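# Unload lathe shaft into bench rest and shut door

## Task

Take the finished shaft out of the lathe chuck and place it in a pocket of the bench rest that fits this shaft (not all pockets do), lying level with its thick end against the stop, and leave the lathe door shut. Lower the shaft softly and move it only slowly while it is in contact with the lathe, since an impact or quick rubbing ruins it; release it right over a pocket's lowest point, because releasing it off to one side lets it slide and hit hard.

## Robot and tools

Robot: two Doosan arms, left_arm and right_arm, each with a Robotiq 140 mm two-finger gripper. The left gripper's fingers are rigid. The right gripper's fingers can fold: a part held near the fingertip quarter of the pads is squeezed normally, but a part deeper toward the palm may be pulled in, held loosely or lost, and fingertips pressed against a surface fold easily. Bases (scene frame): left_arm at (+0.044, +0.680, +0.140) m, right_arm at (+0.063, -0.544, +0.140) m, both almost unrotated.

Scene frame: origin at table-top height between the arms, +z up, +x out over the table, left_arm on +y. The lathe sits behind the bases toward -x; its chuck faces +y and its sliding door runs along its front with a protruding handle. Each gripper points along its own +z and its fingers open and close along its y axis. end_effector_position is the point between closed pads; fingertips extend about 33 mm past it when the gap is under 40 mm, about 9 mm when fully open.

Row layout (used by execute_actions rows and move target): 18 numbers, each in [-1, 1], always both arms: left dx, dy, dz, rx, ry, rz, left gripper position, force_limit, speed, then the same nine for the right arm. dx..rz are an offset, not a pose: counted from that arm's Hand target as it stood when the action or move began, along that Hand target's own axes; 1.0 equals 0.6 m or 180 degrees; rx, ry, rz form one rotation vector. Every row in one action counts from the same start, and a new action starts from the updated Hand target, so repeating an offset moves further. Sending six zeros re-commands the current Hand target. Gripper position: +1 fully open (140 mm), about -0.8 pads touch, -1 closes until blocked. force_limit -1 to +1 sets grip force (about 14 N to 58 N at slow speed); speed -1 to +1 sets finger speed (about 30 to 250 mm/s), and faster closes grip harder. To keep a gripper unchanged, resend its last three numbers; 0 is a real command.

execute_actions(actions, cameras): each action may hold rows (up to 15, one per 1/30 s step), steps (1 to 450, default 15), until (conditions on lathe fields door_state, chuck_state, seat_state, refusals; strings directly or [comparison, value], numbers always with a comparison) and lathe commands: door "open"/"shut", chuck "clamp"/"open", or stop true. After the last row the arm keeps heading to that row's target. Ramp offsets gradually row by row for gentle motion. An empty actions list returns all camera images and the scene number.

move(target, speed, blend, stop_force, zero, blocking, cameras): straight-line paths to one row or a list of up to 15 rows (all offsets from the same starting Hand targets). speed in m/s, 0.002 to 2, default 0.25 (one value or one per target). blend in m rounds corners in a list. stop_force 10 to 80 N ends an arm's path on push against its travel; use it slowly; it is unreliable when the gripper rotates or near outstretched or straight-wrist poses; leave it out when backing off a contact. zero (default true) re-zeroes the force reading before the move. blocking=false returns early; then use wait(seconds 0 to 10) or stop() before sending more. Paths ignore obstacles and the other arm, so route around them and around each arm's own base.

zoom_image(camera, region [x0,y0,x1,y1], at most 504 px square) magnifies the latest image of cam_low, cam_chuck, cam_left_wrist or cam_right_wrist. read_manual gives licence text only. finished_scene(scene) ends the scene irreversibly; the goal must hold without the robot.

Results: per arm end_effector_position (m), quaternion wxyz, velocities, Hand target (origin for the next offsets), Tool commands, joint positions and torques, external joint torques, Flange force (gripper axes, includes held weight), Wrist depth grids (7x7 distances in mm, '-' for none), gripper object_status (0 moving, 1 blocked opening, 2 blocked closing = something gripped, 3 reached position or pads met) and position_measured in counts (3 open, about 139 = 60 mm, 230 pads touching). Lathe: door_state shut/open/between; chuck_state open/clamped/closed_empty/between; seat_state home/open (trust only when clamped). The move line reports done, off_target, moving, held or fault, plus limits such as paced or held. 'pose unreachable' means that arm gave up its target.

Cautions: the controller clips each step to 70 mm and 16 degrees from the measured pose. 144 N outside force or a joint torque limit stops an arm for 10 s; hot motors can brake an arm for 30 to 60 s. Never let the arms press or grip each other. Opening the chuck releases the shaft, so hold it first. The door does not stop for the arm; keep clear when shutting. Anything in the chip pan or on the floor is lost. Handle the shaft slowly near the lathe and lower it softly, releasing centred over the pocket bottom.

Each tool is called as name(argument=value, ...), one argument or row to a line, values as JSON.

## Session

execute_actions(
  actions=[],
)

Scene clock: 0.00 s.
left_arm: end_effector_position=(+0.7698, -0.3233, +0.3964) position_measured=3 object_status=3 end_effector_quat_wxyz=(+0.298, +0.497, -0.482, +0.657) | right_arm: end_effector_position=(+0.2847, -0.3832, +0.2133) position_measured=3 object_status=3 end_effector_quat_wxyz=(+0.543, +0.581, -0.425, +0.432)
Joint positions: left_arm=[-0.884 0.843 1.342 0.471 -0.713 1.535] | right_arm=[1.122 0.697 2.198 2.628 -1.749 1.184]
Joint velocities: within noise
Joint torques (N m): no reading
External joint torques (N m): no reading
Flange force (N): no reading
Wrist depth (mm): cam_left_wrist=[2799 3393 - 6220 - - - / 2834 3154 - - 4306 - - / - 4665 - - - 2946 3293 / - 142 4306 4665 3861 2834 2332 / - 131 3612 2799 1835 720 110 / - 2731 2434 2036 1671 591 517 / 2239 2093 1806 1577 545 484 464] | cam_right_wrist=[- - 4228 3682 - 3682 256 / 5435 - - - - - 255 / 3004 3357 3682 - 3936 3567 253 / 532 565 654 3044 4151 302 135 / - 391 473 554 1918 290 115 / - 340 372 434 414 232 240 / 282 285 304 341 353 251 210]
Hand target: left_arm +0.7698, -0.3233, +0.3964; +0.298, +0.497, -0.482, +0.657 | right_arm +0.2847, -0.3832, +0.2133; +0.543, +0.581, -0.425, +0.432
Tool commands: left_gripper/position=+1.0 left_gripper/force_limit=+1.0 left_gripper/speed=+1.0 right_gripper/position=+1.0 right_gripper/force_limit=+1.0 right_gripper/speed=+1.0
lathe: door_state=shut chuck_state=clamped seat_state=home

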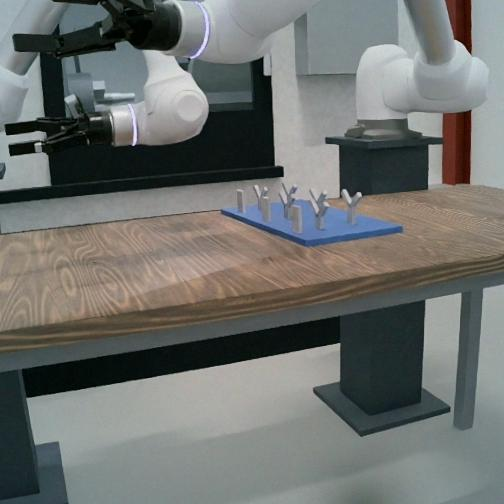

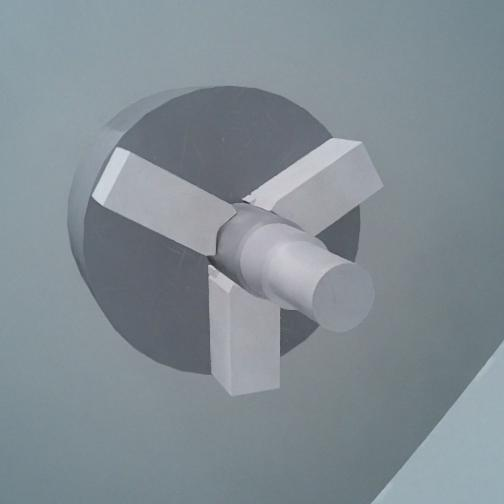

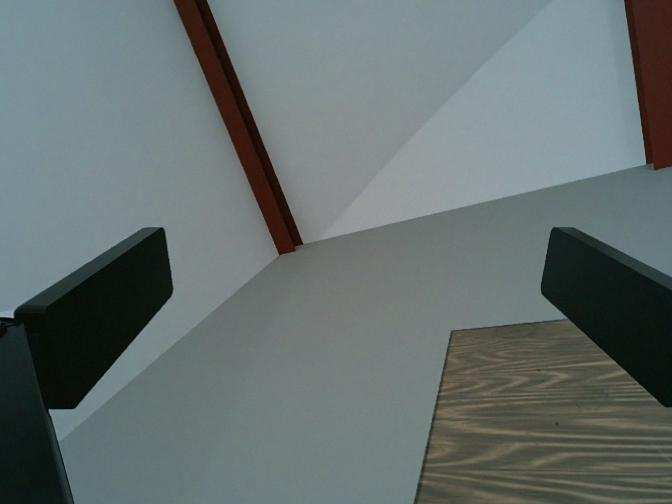

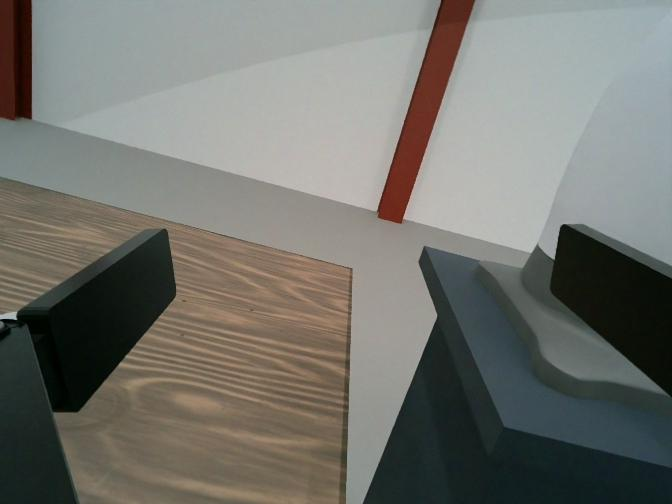

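zoom_image(
  camera="cam_low",
  region=[210, 170, 410, 250],
)

zoom_image(
  camera="cam_low",
  region=[0, 0, 300, 240],
)

zoom_image(
  camera="cam_chuck",
  region=[180, 130, 400, 350],
)

Scaled by 2.520 from the camera's 504x504 image, which has a finer 720x720 frame.

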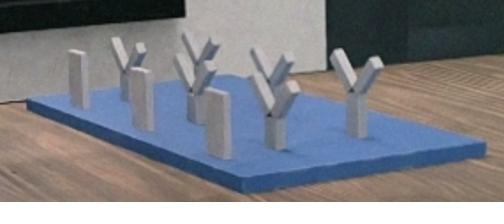

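Scaled by 1.680 from the camera's 504x504 image, which has a finer 720x720 frame.

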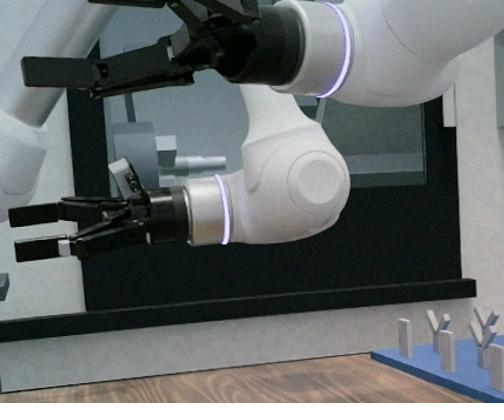

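Scaled by 2.291 from the camera's 504x504 image, which has a finer 720x720 frame.

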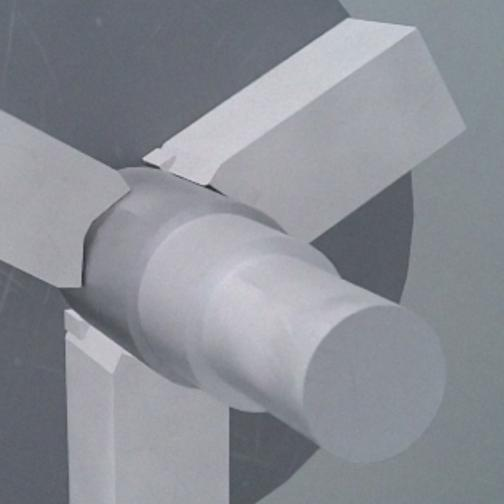

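move(
  target=[0.0817,0.0967,-0.928,-0.181,-0.4806,0.0075,1,1,1,0,0,0,0,0,0,1,1,1],
  cameras=["all"],
)

Scene clock: 9.40 s.
left_arm: end_effector_position=(+0.4988, +0.1690, +0.4003) position_measured=3 object_status=3 end_effector_quat_wxyz=(+0.000, +0.707, -0.707, -0.001) | right_arm: end_effector_position=(+0.2847, -0.3832, +0.2133) position_measured=3 object_status=3 end_effector_quat_wxyz=(+0.543, +0.581, -0.425, +0.432)
Joint positions: left_arm=[-0.885 0.243 1.621 3.141 -1.28 -0.895] | right_arm=[1.122 0.697 2.198 2.628 -1.749 1.184]
Joint torques (N m): left_arm=[2.01 -64.86 -40.45 -4.27 -0.11 -0.15] | right_arm=[0.08 -78.35 -11.29 -1.32 -2.81 -0.21]
External joint torques (N m): left_arm=[-1.92 -1.71 -0.64 0.03 0.14 0.15] | right_arm=[-0.11 2.29 1.41 0.09 0.14 0.23]
Flange force (N): left_arm=[0.5 3.0 -1.4] | right_arm=[-4.5 -0.4 1.9]
Wrist depth (mm): cam_left_wrist=[474 478 477 477 477 478 1154 / 499 502 495 490 495 505 1237 / 532 532 518 518 522 531 1302 / 558 558 553 554 547 545 132 / - 588 608 607 600 602 110 / - 651 653 657 649 704 625 / 1736 709 704 704 704 1646 -] | cam_right_wrist=[- - - - - - 248 / 2750 - - - - - 256 / 2854 3215 4005 - 3309 - 253 / 537 571 650 2854 4390 303 135 / - 391 476 555 441 287 115 / - 338 371 435 400 232 243 / 281 285 306 337 342 251 -]
Hand target: left_arm +0.4988, +0.1690, +0.4003; +0.000, +0.707, -0.707, -0.001 | right_arm +0.2847, -0.3832, +0.2133; +0.543, +0.581, -0.425, +0.432
Off the commanded pose: left_arm 0.000 m, 0 deg | right_arm 0.000 m, 0 deg.
lathe: door_state=shut chuck_state=clamped seat_state=home
move: done

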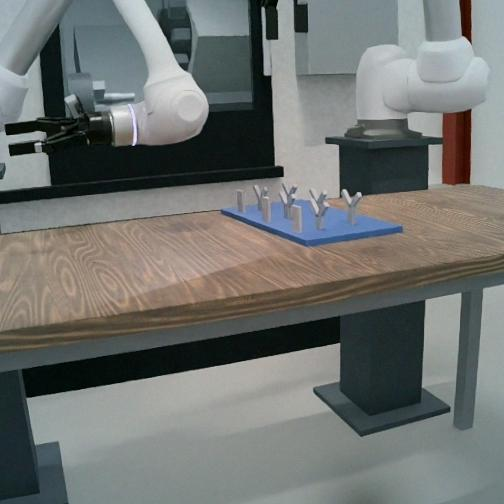

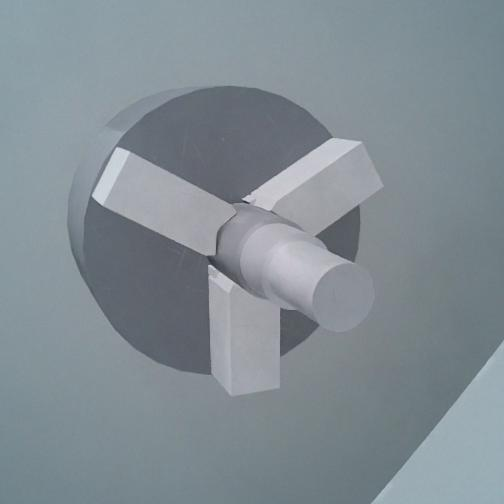

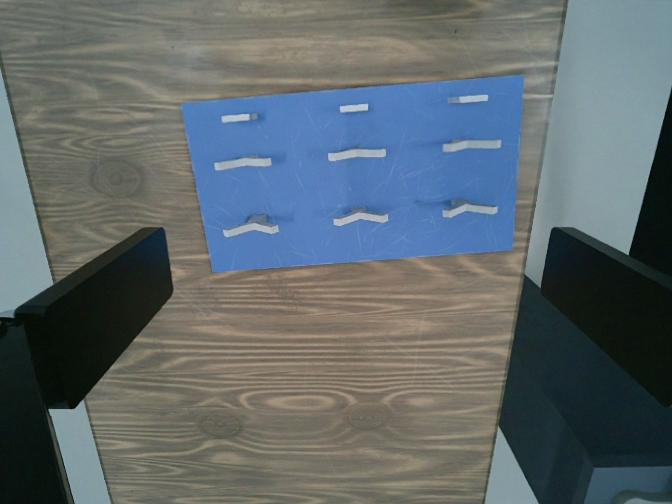

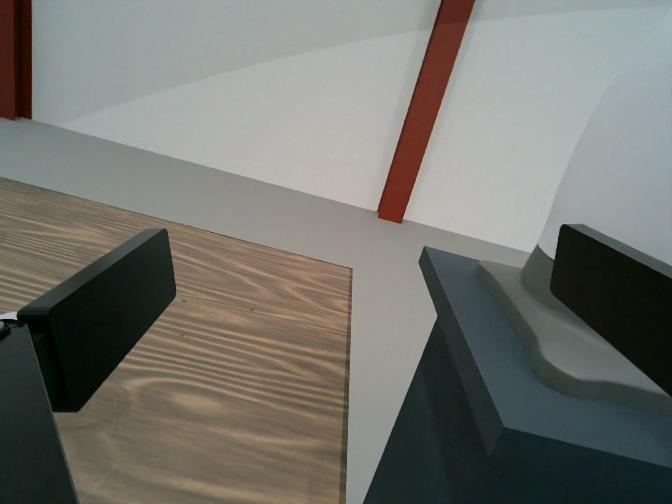

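zoom_image(
  camera="cam_left_wrist",
  region=[180, 70, 360, 280],
)

zoom_image(
  camera="cam_left_wrist",
  region=[350, 70, 530, 280],
)

zoom_image(
  camera="cam_low",
  region=[220, 170, 320, 250],
)

zoom_image(
  camera="cam_low",
  region=[280, 170, 380, 250],
)

zoom_image(
  camera="cam_low",
  region=[20, 0, 330, 220],
)

Scaled by 2.400 from the camera's 672x504 image, which has a finer 960x720 frame.

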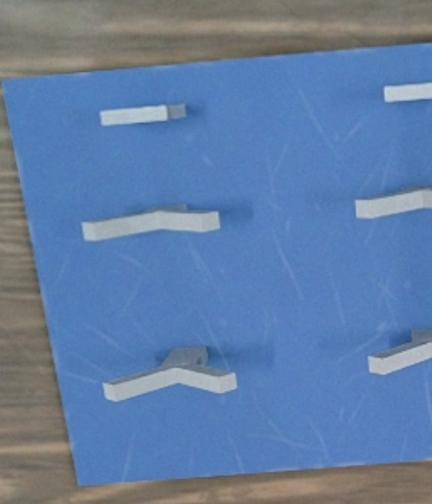

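Scaled by 2.400 from the camera's 672x504 image, which has a finer 960x720 frame.

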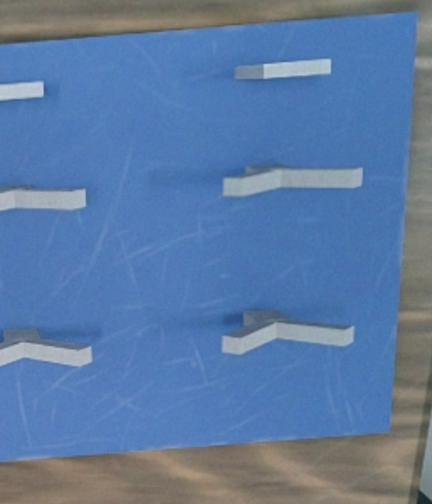

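Scaled by 5.040 from the camera's 504x504 image, which has a finer 720x720 frame.

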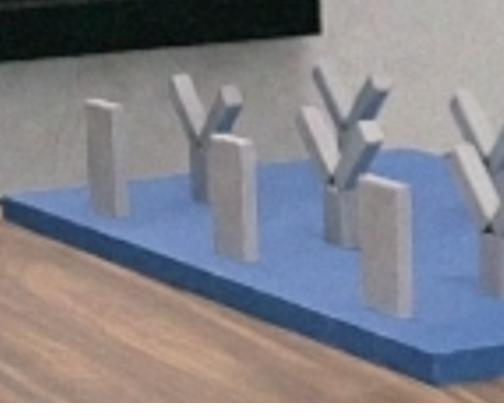

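Scaled by 5.040 from the camera's 504x504 image, which has a finer 720x720 frame.

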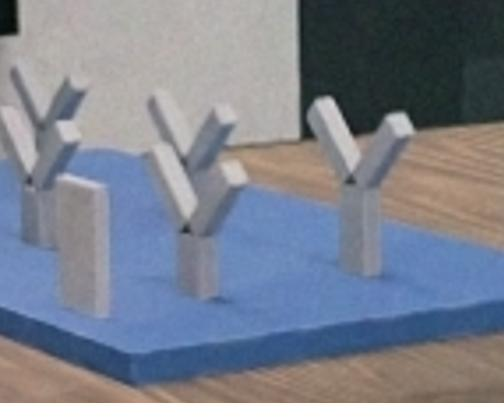

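Scaled by 1.626 from the camera's 504x504 image, which has a finer 720x720 frame.

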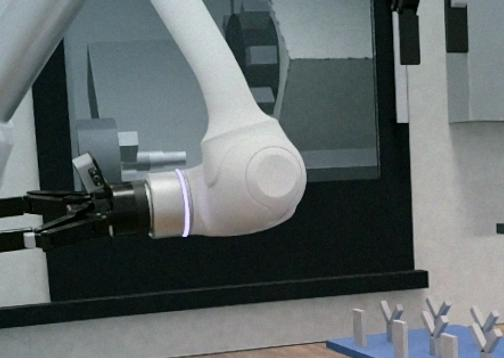

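execute_actions(
  actions=[
    {"lathe":{"door":"open"},"steps":1},
  ],
)

move(
  target=[-0.602,0,0.5,0,0.333,0,1,1,1,0,0,0,0,0,0,1,1,1],
  cameras=["all"],
)

Scene clock: 12.53 s.
left_arm: end_effector_position=(+0.4988, +0.1690, +0.4003) position_measured=3 object_status=3 end_effector_quat_wxyz=(+0.000, +0.707, -0.707, -0.001) | right_arm: end_effector_position=(+0.2847, -0.3832, +0.2133) position_measured=3 object_status=3 end_effector_quat_wxyz=(+0.543, +0.581, -0.425, +0.432)
Joint positions: left_arm=[-0.885 0.243 1.621 3.141 -1.28 -0.895] | right_arm=[1.122 0.697 2.198 2.628 -1.749 1.184]
Joint torques (N m): left_arm=[1.93 -64.93 -40.41 -4.29 -0.13 -0.13] | right_arm=[0.66 -78.52 -11.5 -1.28 -2.8 -0.26]
External joint torques (N m): left_arm=[-1.78 -1.62 -0.7 0.05 0.15 0.13] | right_arm=[-0.57 2.75 1.57 0.04 0.14 0.27]
Flange force (N): left_arm=[0.6 2.7 -1.4] | right_arm=[-5.1 -1.3 2.5]
Wrist depth (mm): cam_left_wrist=[467 473 477 476 477 476 1172 / 500 503 493 488 498 504 1217 / 536 532 527 523 526 534 1309 / 557 556 556 561 563 550 129 / - 588 608 612 613 612 110 / - 647 651 657 655 702 - / 1749 706 695 704 702 700 579] | cam_right_wrist=[- - 4005 - - - 253 / 4228 - - - 4077 - 253 / 2854 3309 3742 - - - 253 / 533 565 656 3044 3805 304 135 / - 389 473 553 2154 288 116 / - 338 371 433 396 232 241 / 282 285 306 340 354 252 211]
Hand target: left_arm +0.4988, +0.1690, +0.4003; +0.000, +0.707, -0.707, -0.001 | right_arm +0.2847, -0.3832, +0.2133; +0.543, +0.581, -0.425, +0.432
Tool commands: left_gripper/position=+1.0 left_gripper/force_limit=+1.0 left_gripper/speed=+1.0 right_gripper/position=+1.0 right_gripper/force_limit=+1.0 right_gripper/speed=+1.0
Off the commanded pose: left_arm 0.000 m, 0 deg | right_arm 0.000 m, 0 deg.
lathe: door_state=between chuck_state=clamped seat_state=home

Scene clock: 15.07 s.
left_arm: end_effector_position=(+0.4982, +0.5306, +0.1008) position_measured=3 object_status=3 end_effector_quat_wxyz=(+0.353, +0.613, -0.612, +0.353) | right_arm: end_effector_position=(+0.2847, -0.3832, +0.2133) position_measured=3 object_status=3 end_effector_quat_wxyz=(+0.543, +0.581, -0.425, +0.432)
Joint positions: left_arm=[0.23 0.581 2.32 1.917 -1.113 1.307] | right_arm=[1.122 0.697 2.198 2.628 -1.749 1.184]
Joint torques (N m): left_arm=[1.42 -69.91 -13.71 -1.03 -2.48 -0.11] | right_arm=[0.58 -78.51 -11.57 -1.31 -2.79 -0.22]
External joint torques (N m): left_arm=[-1.47 -1.8 -0.01 0.11 0.14 0.11] | right_arm=[-0.68 2.51 1.64 0.07 0.12 0.24]
Flange force (N): left_arm=[4.7 0.4 0.9] | right_arm=[-4.6 -1.2 2.7]
Wrist depth (mm): cam_left_wrist=[516 516 435 451 458 483 - / 402 398 379 377 379 382 1244 / 328 328 331 331 330 332 331 / 288 263 280 280 280 273 280 / - 231 244 243 244 238 110 / - 215 216 215 216 215 210 / 196 193 192 192 193 193 193] | cam_right_wrist=[- - - - - - 251 / 3085 - - 4307 3936 - 255 / 2927 3357 3512 - - - 252 / 531 561 652 2890 3171 305 135 / - 391 478 553 430 287 116 / - 339 372 433 400 232 240 / 282 286 306 340 352 251 211]
Hand target: left_arm +0.4982, +0.5306, +0.1008; +0.353, +0.613, -0.612, +0.353 | right_arm +0.2847, -0.3832, +0.2133; +0.543, +0.581, -0.425, +0.432
Off the commanded pose: left_arm 0.000 m, 0 deg | right_arm 0.000 m, 0 deg.
lathe: door_state=open chuck_state=clamped seat_state=home
move: done

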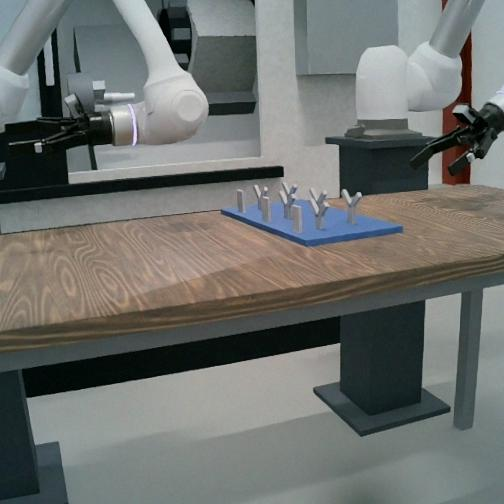

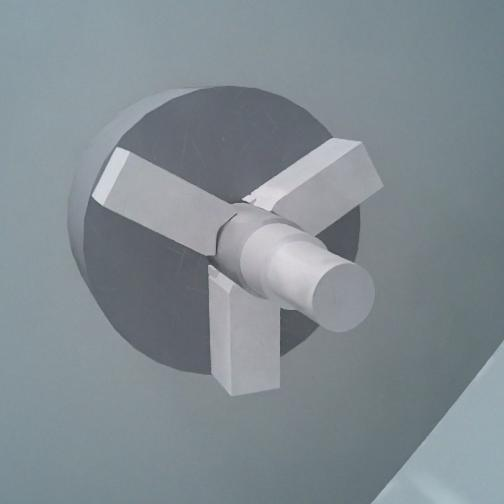

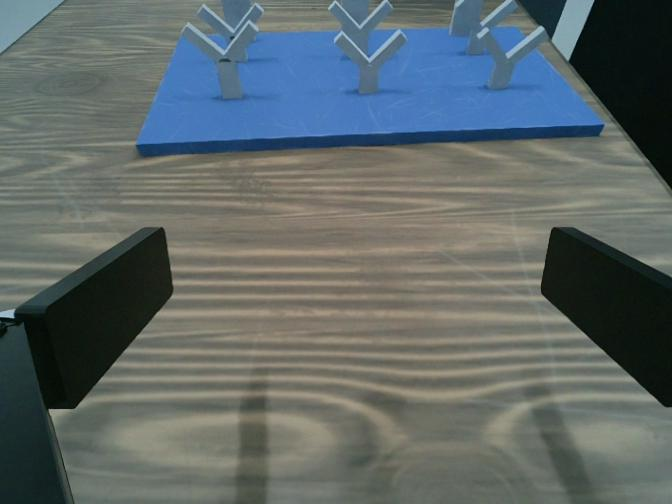

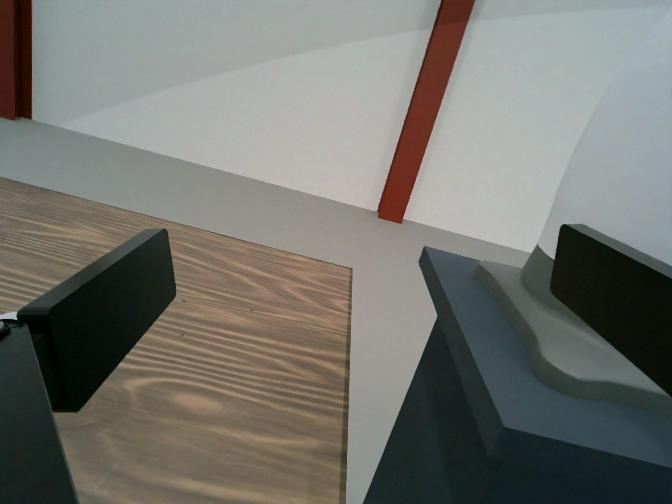

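move(
  target=[0.029,0,-0.017,0,0.139,0,1,1,1,0,0,0,0,0,0,1,1,1],
  cameras=["cam_left_wrist", "cam_low"],
)

zoom_image(
  camera="cam_left_wrist",
  region=[150, 60, 400, 240],
)

zoom_image(
  camera="cam_left_wrist",
  region=[350, 60, 600, 240],
)

zoom_image(
  camera="cam_low",
  region=[30, 0, 330, 220],
)

Scene clock: 16.90 s.
left_arm: end_effector_position=(+0.4982, +0.5307, +0.1210) position_measured=3 object_status=3 end_effector_quat_wxyz=(+0.477, +0.522, -0.521, +0.477) | right_arm: end_effector_position=(+0.2847, -0.3832, +0.2133) position_measured=3 object_status=3 end_effector_quat_wxyz=(+0.543, +0.581, -0.425, +0.432)
Joint positions: left_arm=[0.319 0.834 2.256 1.884 -1.497 1.521] | right_arm=[1.122 0.697 2.198 2.628 -1.749 1.184]
Joint torques (N m): left_arm=[1.86 -82.05 -5.68 -0.31 -2.91 -0.17] | right_arm=[0.48 -78.21 -11.65 -1.29 -2.81 -0.23]
External joint torques (N m): left_arm=[-2.09 -1.78 0.11 0.11 0.15 0.17] | right_arm=[-0.47 1.89 1.71 0.06 0.13 0.24]
Flange force (N): left_arm=[3.8 -0.6 3.8] | right_arm=[-3.6 -0.4 2.9]
Wrist depth (mm): cam_left_wrist=[- - - 586 579 585 896 / - - 1148 1357 1634 - 1341 / - 732 727 725 640 1154 1408 / 477 378 415 419 418 401 1230 / - 288 320 321 323 305 110 / - 251 252 252 250 251 231 / 213 205 207 205 206 206 205] | cam_right_wrist=[3127 - - - - - 253 / 4005 - - - 4307 - 256 / 2890 3261 3567 - - - 253 / 530 568 658 3085 3171 304 135 / - 390 478 554 1968 280 115 / - 340 373 434 399 232 239 / 283 286 304 341 366 250 211]
Hand target: left_arm +0.4982, +0.5307, +0.1209; +0.477, +0.522, -0.521, +0.477 | right_arm +0.2847, -0.3832, +0.2133; +0.543, +0.581, -0.425, +0.432
Off the commanded pose: left_arm 0.000 m, 0 deg | right_arm 0.000 m, 0 deg.
lathe: door_state=open chuck_state=clamped seat_state=home
move: done
Images, in order (width x height): cam_low 504x504, cam_left_wrist 672x504.

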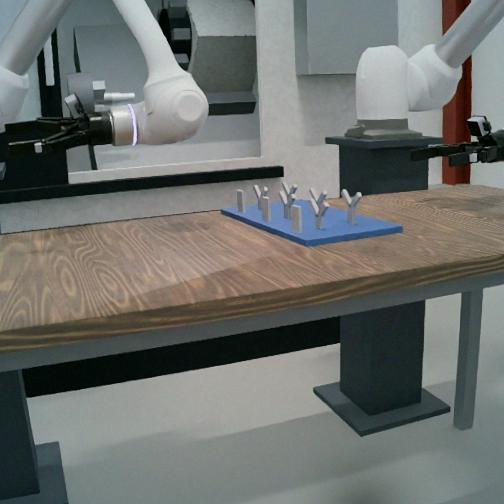

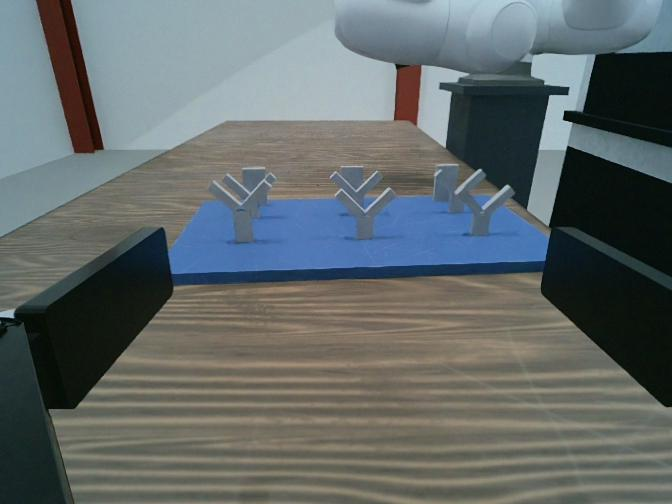

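Scaled by 2.016 from the camera's 672x504 image, which has a finer 960x720 frame.

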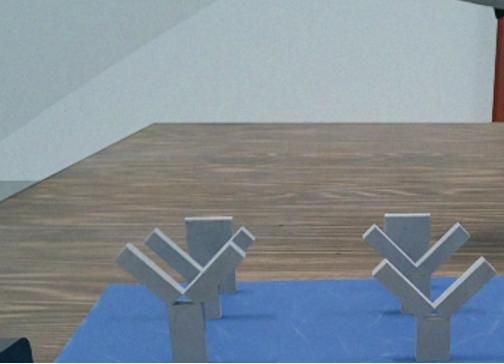

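Scaled by 2.016 from the camera's 672x504 image, which has a finer 960x720 frame.

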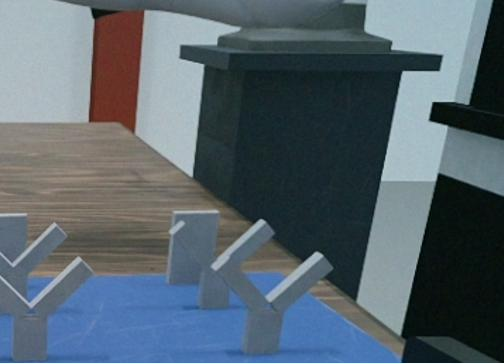

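Scaled by 1.680 from the camera's 504x504 image, which has a finer 720x720 frame.

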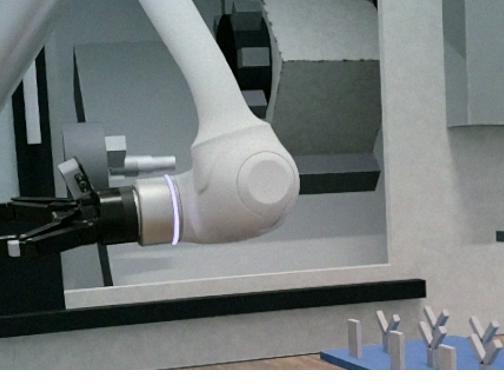

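move(
  target=[0,0,0,0,0,0,1,1,1,0.512,-0.655,0.215,0.482,0.132,-0.018,1,1,1],
  cameras=["cam_low", "cam_right_wrist"],
)

zoom_image(
  camera="cam_low",
  region=[30, 0, 330, 220],
)

zoom_image(
  camera="cam_low",
  region=[50, 60, 170, 140],
)

Scene clock: 25.60 s.
left_arm: end_effector_position=(+0.4982, +0.5307, +0.1209) position_measured=3 object_status=3 end_effector_quat_wxyz=(+0.477, +0.522, -0.521, +0.477) | right_arm: end_effector_position=(+0.7499, -0.5000, +0.4013) position_measured=3 object_status=3 end_effector_quat_wxyz=(+0.078, +0.711, +0.110, +0.690)
Joint positions: left_arm=[0.318 0.834 2.256 1.884 -1.497 1.521] | right_arm=[0.004 0.147 2.503 -0.061 -1.045 1.333]
Joint torques (N m): left_arm=[1.85 -81.29 -5.7 -0.28 -2.9 -0.18] | right_arm=[0.53 -39.3 -23.85 2.09 -2.81 -0.23]
External joint torques (N m): left_arm=[-2 -2.56 0.12 0.08 0.14 0.18] | right_arm=[-0.52 2.01 1.72 0 0.12 0.24]
Flange force (N): left_arm=[5.4 -0.4 3.6] | right_arm=[-5.7 0.4 -0.2]
Wrist depth (mm): cam_left_wrist=[- - 5461 5461 - 899 1483 / - 4764 1349 1435 1408 1061 1357 / 3445 729 725 729 649 1109 - / 482 373 419 417 419 396 132 / - 289 321 322 323 305 110 / - 250 251 252 252 252 230 / 212 205 206 206 206 206 205] | cam_right_wrist=[- - 2718 - 3127 - - / 3309 - - - - 2750 2718 / 2890 3215 3171 - - - 2565 / 2481 2686 2854 3682 - - 135 / - 1783 2154 2481 2750 2927 115 / - 1564 1679 1856 2057 2283 2329 / 1283 1283 1409 1492 1654 1770 1902]
Hand target: left_arm +0.4982, +0.5307, +0.1209; +0.477, +0.522, -0.521, +0.477 | right_arm +0.7499, -0.5000, +0.4013; +0.078, +0.711, +0.110, +0.690
Off the commanded pose: left_arm 0.000 m, 0 deg | right_arm 0.000 m, 0 deg.
lathe: door_state=open chuck_state=clamped seat_state=home
move: done
Images, in order (width x height): cam_low 504x504, cam_right_wrist 672x504.

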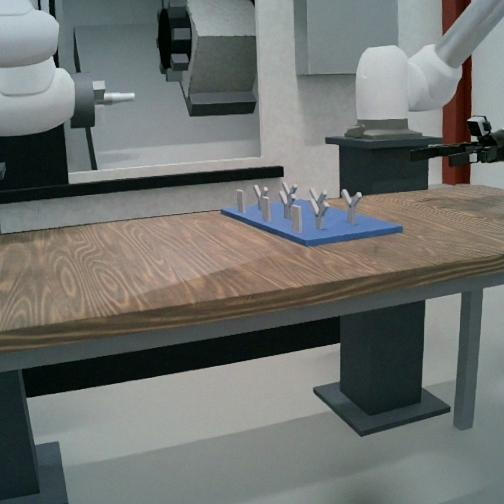

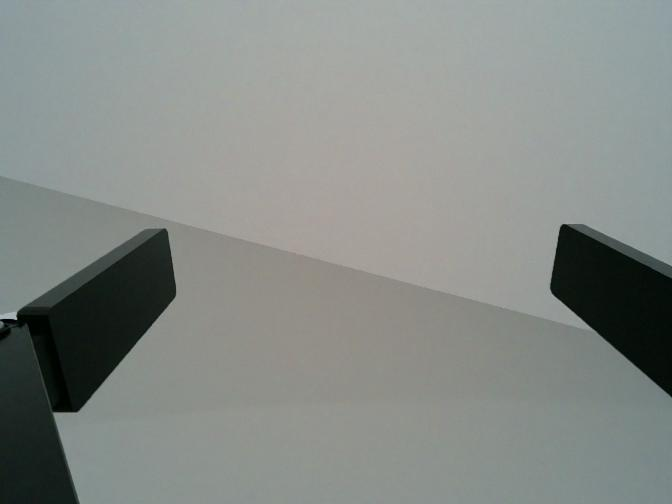

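Scaled by 1.680 from the camera's 504x504 image, which has a finer 720x720 frame.

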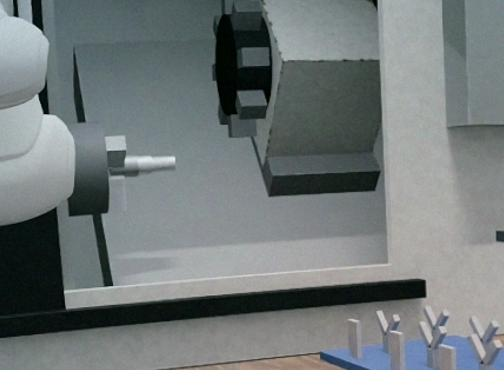

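Scaled by 4.200 from the camera's 504x504 image, which has a finer 720x720 frame.

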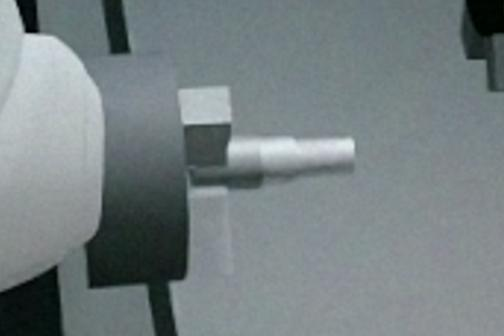

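move(
  target=[
    [0.332,0,-0.029,0,0,0,1,1,1,0,0,0,0,0,0,1,1,1],
    [0.4245,0.197,0.85,-0.371,0.4057,0.4057,1,1,1,0,0,0,0,0,0,1,1,1],
  ],
  blend=[0.05,0],
  cameras=["cam_low", "cam_left_wrist"],
)

Scene clock: 32.17 s.
left_arm: end_effector_position=(+0.3806, -0.0001, +0.3293) position_measured=3 object_status=3 end_effector_quat_wxyz=(+0.500, -0.499, -0.500, +0.501) | right_arm: end_effector_position=(+0.7499, -0.5000, +0.4013) position_measured=3 object_status=3 end_effector_quat_wxyz=(+0.078, +0.711, +0.110, +0.690)
Joint positions: left_arm=[-0.821 0.942 1.257 2.062 -2.149 2.347] | right_arm=[0.004 0.147 2.503 -0.061 -1.045 1.333]
Joint torques (N m): left_arm=[2.14 -115.92 -34.48 -3.38 -2.1 -0.21] | right_arm=[0.36 -39.13 -23.74 2.05 -2.76 -0.21]
External joint torques (N m): left_arm=[-1.94 -4.61 -0.53 0.07 0.16 0.16] | right_arm=[-0.35 1.95 1.57 0.04 0.07 0.23]
Flange force (N): left_arm=[2.4 -4.3 5.2] | right_arm=[-5.5 -0.2 0.0]
Wrist depth (mm): cam_left_wrist=[929 1464 1294 1341 1125 885 - / - - - - - - - / 910 1244 - - - 1071 1087 / - 141 1087 1066 1056 148 1046 / - 141 1154 528 1137 1160 110 / - 507 514 469 499 1333 - / 465 475 495 484 576 579 -] | cam_right_wrist=[- - 2890 2718 - - - / - - - - 2686 2854 - / 3512 2854 2594 3127 - 3567 2654 / 2481 2624 2750 3127 - - 135 / - 1798 2174 2455 2750 2718 115 / - 1574 1704 1887 2038 2283 2283 / 1283 1343 1392 1492 1642 1770 1887]
Hand target: left_arm +0.3806, -0.0001, +0.3293; +0.500, -0.499, -0.500, +0.501 | right_arm +0.7499, -0.5000, +0.4013; +0.078, +0.711, +0.110, +0.690
Off the commanded pose: left_arm 0.000 m, 0 deg | right_arm 0.000 m, 0 deg.
lathe: door_state=open chuck_state=clamped seat_state=home
move: done
Images, in order (width x height): cam_low 504x504, cam_left_wrist 672x504.

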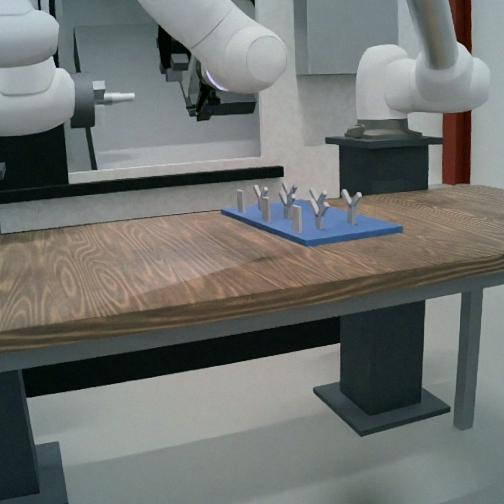

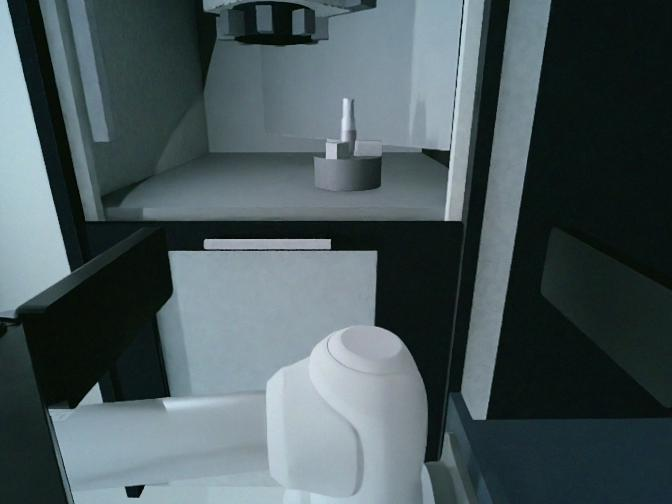

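move(
  target=[0.1667,0.05,0.801,0,0,0,1,1,1,0,0,0,0,0,0,1,1,1],
  cameras=["cam_low", "cam_left_wrist"],
)

zoom_image(
  camera="cam_left_wrist",
  region=[250, 120, 450, 300],
)

Scene clock: 36.03 s.
left_arm: end_effector_position=(-0.1000, +0.0995, +0.2999) position_measured=3 object_status=3 end_effector_quat_wxyz=(+0.500, -0.499, -0.500, +0.501) | right_arm: end_effector_position=(+0.7499, -0.5000, +0.4013) position_measured=3 object_status=3 end_effector_quat_wxyz=(+0.078, +0.711, +0.110, +0.690)
Joint positions: left_arm=[-1.304 0.615 2.06 1.8 -1.687 2.688] | right_arm=[0.004 0.147 2.503 -0.061 -1.045 1.333]
Joint torques (N m): left_arm=[2.61 -81.07 -22.16 -1.74 -2.63 -0.17] | right_arm=[0.79 -38.9 -23.78 2.07 -2.81 -0.22]
External joint torques (N m): left_arm=[-2.56 -2.38 -0.17 0.1 0.14 0.13] | right_arm=[-0.82 1.86 1.55 0.02 0.13 0.24]
Flange force (N): left_arm=[0.7 -3.6 4.6] | right_arm=[-5.4 1.2 -0.2]
Wrist depth (mm): cam_left_wrist=[- 865 842 848 - - 451 / - - - - - - 494 / 1197 1317 - 808 - 536 512 / 974 122 - 800 - 144 129 / - 141 - 855 - - 110 / - 604 613 600 634 613 664 / - - 702 685 661 662 -] | cam_right_wrist=[- - - 2854 - - - / 3004 - - 3044 2784 2718 - / 3085 3171 - - - - 2818 / 2481 2509 2890 3624 - - 128 / - 1812 2114 2378 2750 3004 115 / - 1522 1691 1887 2134 2283 2283 / 1268 1297 1392 1482 1619 1729 1871]
Hand target: left_arm -0.1001, +0.0995, +0.2999; +0.500, -0.499, -0.500, +0.501 | right_arm +0.7499, -0.5000, +0.4013; +0.078, +0.711, +0.110, +0.690
Off the commanded pose: left_arm 0.000 m, 0 deg | right_arm 0.000 m, 0 deg.
lathe: door_state=open chuck_state=clamped seat_state=home
move: done
Images, in order (width x height): cam_low 504x504, cam_left_wrist 672x504.

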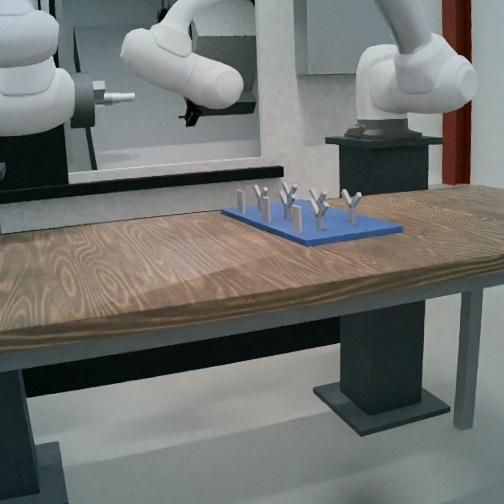

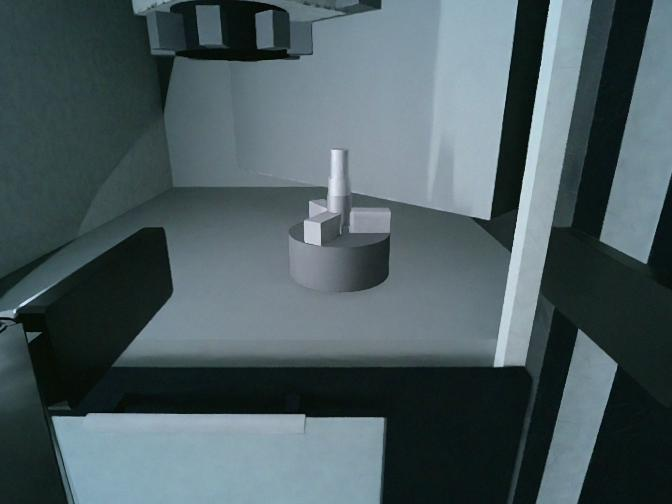

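Scaled by 2.520 from the camera's 672x504 image, which has a finer 960x720 frame.

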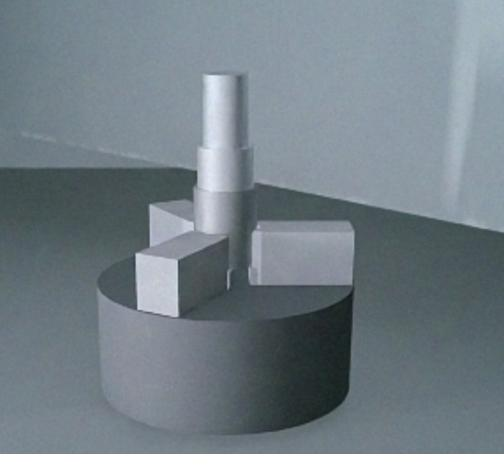

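move(
  target=[-0.15,0,0.85,0,0,0,1,1,1,0,0,0,0,0,0,1,1,1],
  cameras=["cam_low", "cam_chuck", "cam_left_wrist"],
)

zoom_image(
  camera="cam_left_wrist",
  region=[200, 80, 500, 400],
)

Scene clock: 41.40 s.
left_arm: end_effector_position=(-0.6099, +0.0091, +0.3006) position_measured=3 object_status=3 end_effector_quat_wxyz=(+0.500, -0.499, -0.500, +0.501) | right_arm: end_effector_position=(+0.7499, -0.5000, +0.4013) position_measured=3 object_status=3 end_effector_quat_wxyz=(+0.078, +0.711, +0.110, +0.690)
Joint positions: left_arm=[-2.055 0.734 1.781 1.159 -1.29 2.574] | right_arm=[0.004 0.147 2.503 -0.061 -1.045 1.333]
Joint torques (N m): left_arm=[2.04 -97.28 -29.23 -0.51 -2.5 -0.18] | right_arm=[0.57 -39.12 -23.82 2.03 -2.85 -0.23]
External joint torques (N m): left_arm=[-1.84 -3.36 -0.41 0.09 0.17 0.13] | right_arm=[-0.55 1.87 1.65 0.06 0.16 0.24]
Flange force (N): left_arm=[3.4 -4.4 1.2] | right_arm=[-5.2 0.4 -0.3]
Wrist depth (mm): cam_left_wrist=[1027 1204 - - 453 422 369 / - 1244 - 273 509 442 380 / - - 1120 282 - 458 399 / - 131 709 300 308 145 385 / - 123 247 285 302 473 110 / - - 260 242 255 - - / 306 - 275 257 280 305 -] | cam_right_wrist=[2020 4857 - 2854 2624 - - / 3309 - 3004 - - - - / 2455 - 2509 3004 2818 - - / 2537 2686 2654 2481 3512 152 3127 / - 1812 2195 2565 2750 2784 115 / - 1585 1666 1902 2038 2154 2216 / 1275 1304 1392 1492 1666 1770 1871]
Hand target: left_arm -0.6100, +0.0091, +0.3006; +0.500, -0.499, -0.500, +0.501 | right_arm +0.7499, -0.5000, +0.4013; +0.078, +0.711, +0.110, +0.690
Off the commanded pose: left_arm 0.000 m, 0 deg | right_arm 0.000 m, 0 deg.
lathe: door_state=open chuck_state=clamped seat_state=home
move: done
Images, in order (width x height): cam_low 504x504, cam_chuck 504x504, cam_left_wrist 672x504.

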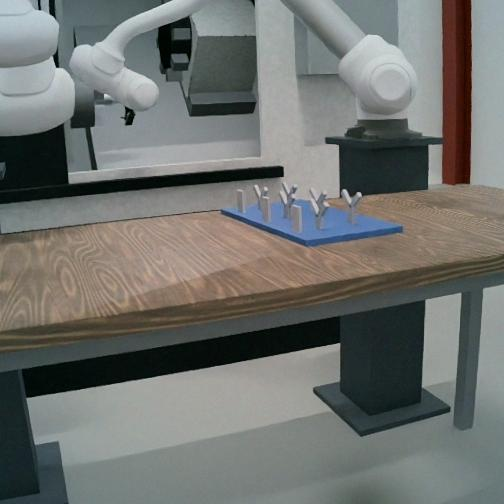

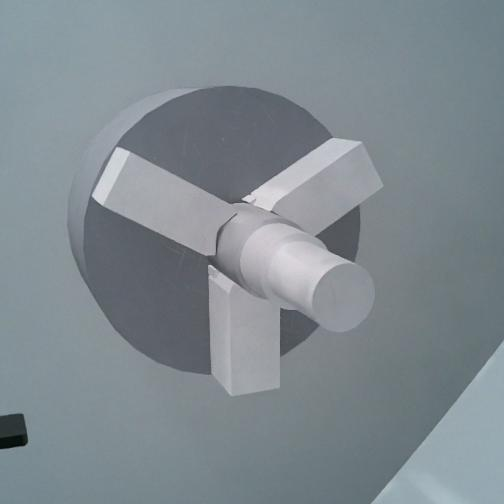

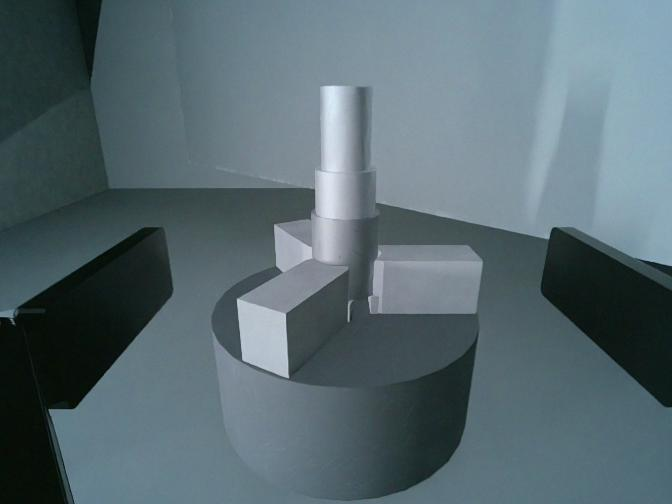

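Scaled by 1.575 from the camera's 672x504 image, which has a finer 960x720 frame.

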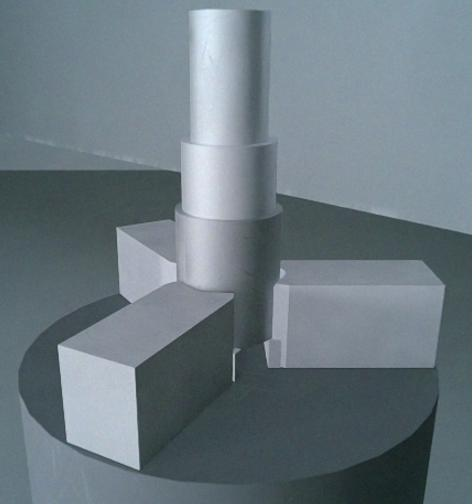

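move(
  target=[-0.02,0,0.27,0,0,0,1,1,1,0,0,0,0,0,0,1,1,1],
  speed=0.15,
  cameras=["cam_low", "cam_chuck", "cam_left_wrist"],
)

Scene clock: 43.57 s.
left_arm: end_effector_position=(-0.7720, -0.0030, +0.3009) position_measured=3 object_status=3 end_effector_quat_wxyz=(+0.500, -0.499, -0.500, +0.501) | right_arm: end_effector_position=(+0.7499, -0.5000, +0.4013) position_measured=3 object_status=3 end_effector_quat_wxyz=(+0.078, +0.711, +0.110, +0.690)
Joint positions: left_arm=[-2.219 0.829 1.568 1.053 -1.145 2.511] | right_arm=[0.004 0.147 2.503 -0.061 -1.045 1.333]
Joint torques (N m): left_arm=[1.91 -107.5 -32.96 -0.11 -2.34 -0.17] | right_arm=[0.36 -39.41 -23.75 2.07 -2.79 -0.28]
External joint torques (N m): left_arm=[-1.43 -4.08 -0.49 0.06 0.11 0.12] | right_arm=[-0.28 2.05 1.67 0.01 0.1 0.29]
Flange force (N): left_arm=[3.8 -4.8 -0.5] | right_arm=[-5.6 -0.3 -0.1]
Wrist depth (mm): cam_left_wrist=[1018 - 599 108 347 329 279 / 1018 - - 114 377 344 271 / 1056 - - 121 124 357 299 / 783 131 720 124 135 145 293 / - 131 235 131 139 168 110 / - 207 209 136 149 150 148 / - 167 115 125 155 155 155] | cam_right_wrist=[3004 - 2594 - 2283 2784 2965 / 2965 - - - 2854 2854 2429 / 2750 - - 3127 3261 3407 - / 2378 2565 2965 3215 - 3127 3085 / - 1770 2154 2455 2784 2818 115 / - 1574 1729 1812 2038 2283 2260 / 1290 1297 1418 1512 1654 1716 1887]
Hand target: left_arm -0.7720, -0.0030, +0.3009; +0.500, -0.499, -0.500, +0.501 | right_arm +0.7499, -0.5000, +0.4013; +0.078, +0.711, +0.110, +0.690
Off the commanded pose: left_arm 0.000 m, 0 deg | right_arm 0.000 m, 0 deg.
lathe: door_state=open chuck_state=clamped seat_state=home
move: done
Images, in order (width x height): cam_low 504x504, cam_chuck 504x504, cam_left_wrist 672x504.

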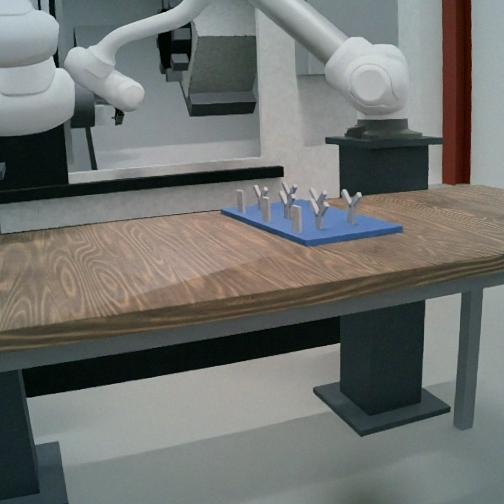

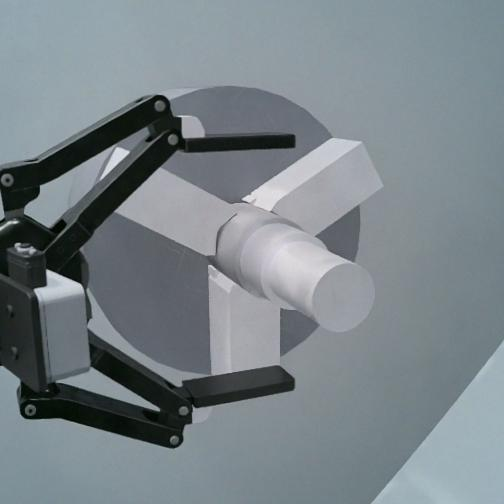

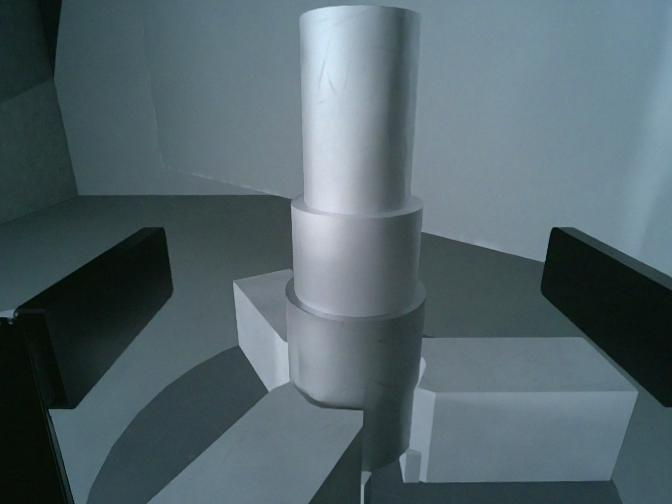

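move(
  target=[0.0092,-0.0013,0.005,0,0,0,1,1,1,0,0,0,0,0,0,1,1,1],
  speed=0.05,
  cameras=["cam_left_wrist"],
)

Scene clock: 46.00 s.
left_arm: end_effector_position=(-0.7750, +0.0025, +0.3016) position_measured=3 object_status=3 end_effector_quat_wxyz=(+0.500, -0.499, -0.500, +0.501) | right_arm: end_effector_position=(+0.7499, -0.5000, +0.4013) position_measured=3 object_status=3 end_effector_quat_wxyz=(+0.078, +0.711, +0.110, +0.690)
Joint positions: left_arm=[-2.226 0.825 1.574 1.046 -1.142 2.516] | right_arm=[0.004 0.147 2.503 -0.061 -1.045 1.333]
Joint torques (N m): left_arm=[2.09 -107.26 -32.91 -0.08 -2.39 -0.2] | right_arm=[0.39 -39.14 -23.9 2.06 -2.83 -0.22]
External joint torques (N m): left_arm=[-1.69 -3.96 -0.47 0.06 0.14 0.15] | right_arm=[-0.33 1.72 1.71 0.03 0.13 0.23]
Flange force (N): left_arm=[4.0 -4.7 -0.2] | right_arm=[-4.8 -0.1 -0.6]
Wrist depth (mm): cam_left_wrist=[978 - 602 112 353 320 285 / 1103 - - 111 373 330 289 / 1027 1071 - 118 391 355 291 / - 122 729 121 399 366 293 / - 141 242 127 467 461 110 / - 217 216 135 146 151 146 / - 173 117 126 153 154 154] | cam_right_wrist=[3085 2624 2174 2818 - - - / 3004 - - - 2818 - 2750 / 3044 3004 3085 2306 - 3004 2854 / 2481 2594 2718 3407 2594 3044 121 / - 1798 2154 2537 2818 2965 116 / - 1585 1716 1856 1985 2306 2283 / 1275 1304 1427 1473 1642 1783 1918]
Hand target: left_arm -0.7750, +0.0025, +0.3016; +0.500, -0.499, -0.500, +0.501 | right_arm +0.7499, -0.5000, +0.4013; +0.078, +0.711, +0.110, +0.690
Off the commanded pose: left_arm 0.000 m, 0 deg | right_arm 0.000 m, 0 deg.
lathe: door_state=open chuck_state=clamped seat_state=home
move: done
Images, in order (width x height): cam_left_wrist 672x504.

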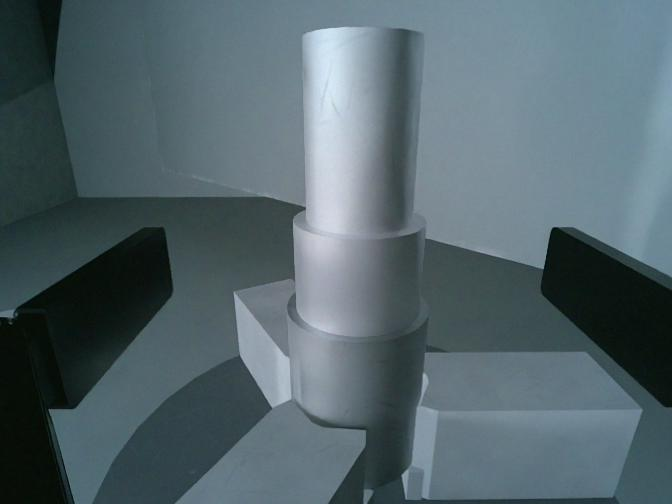

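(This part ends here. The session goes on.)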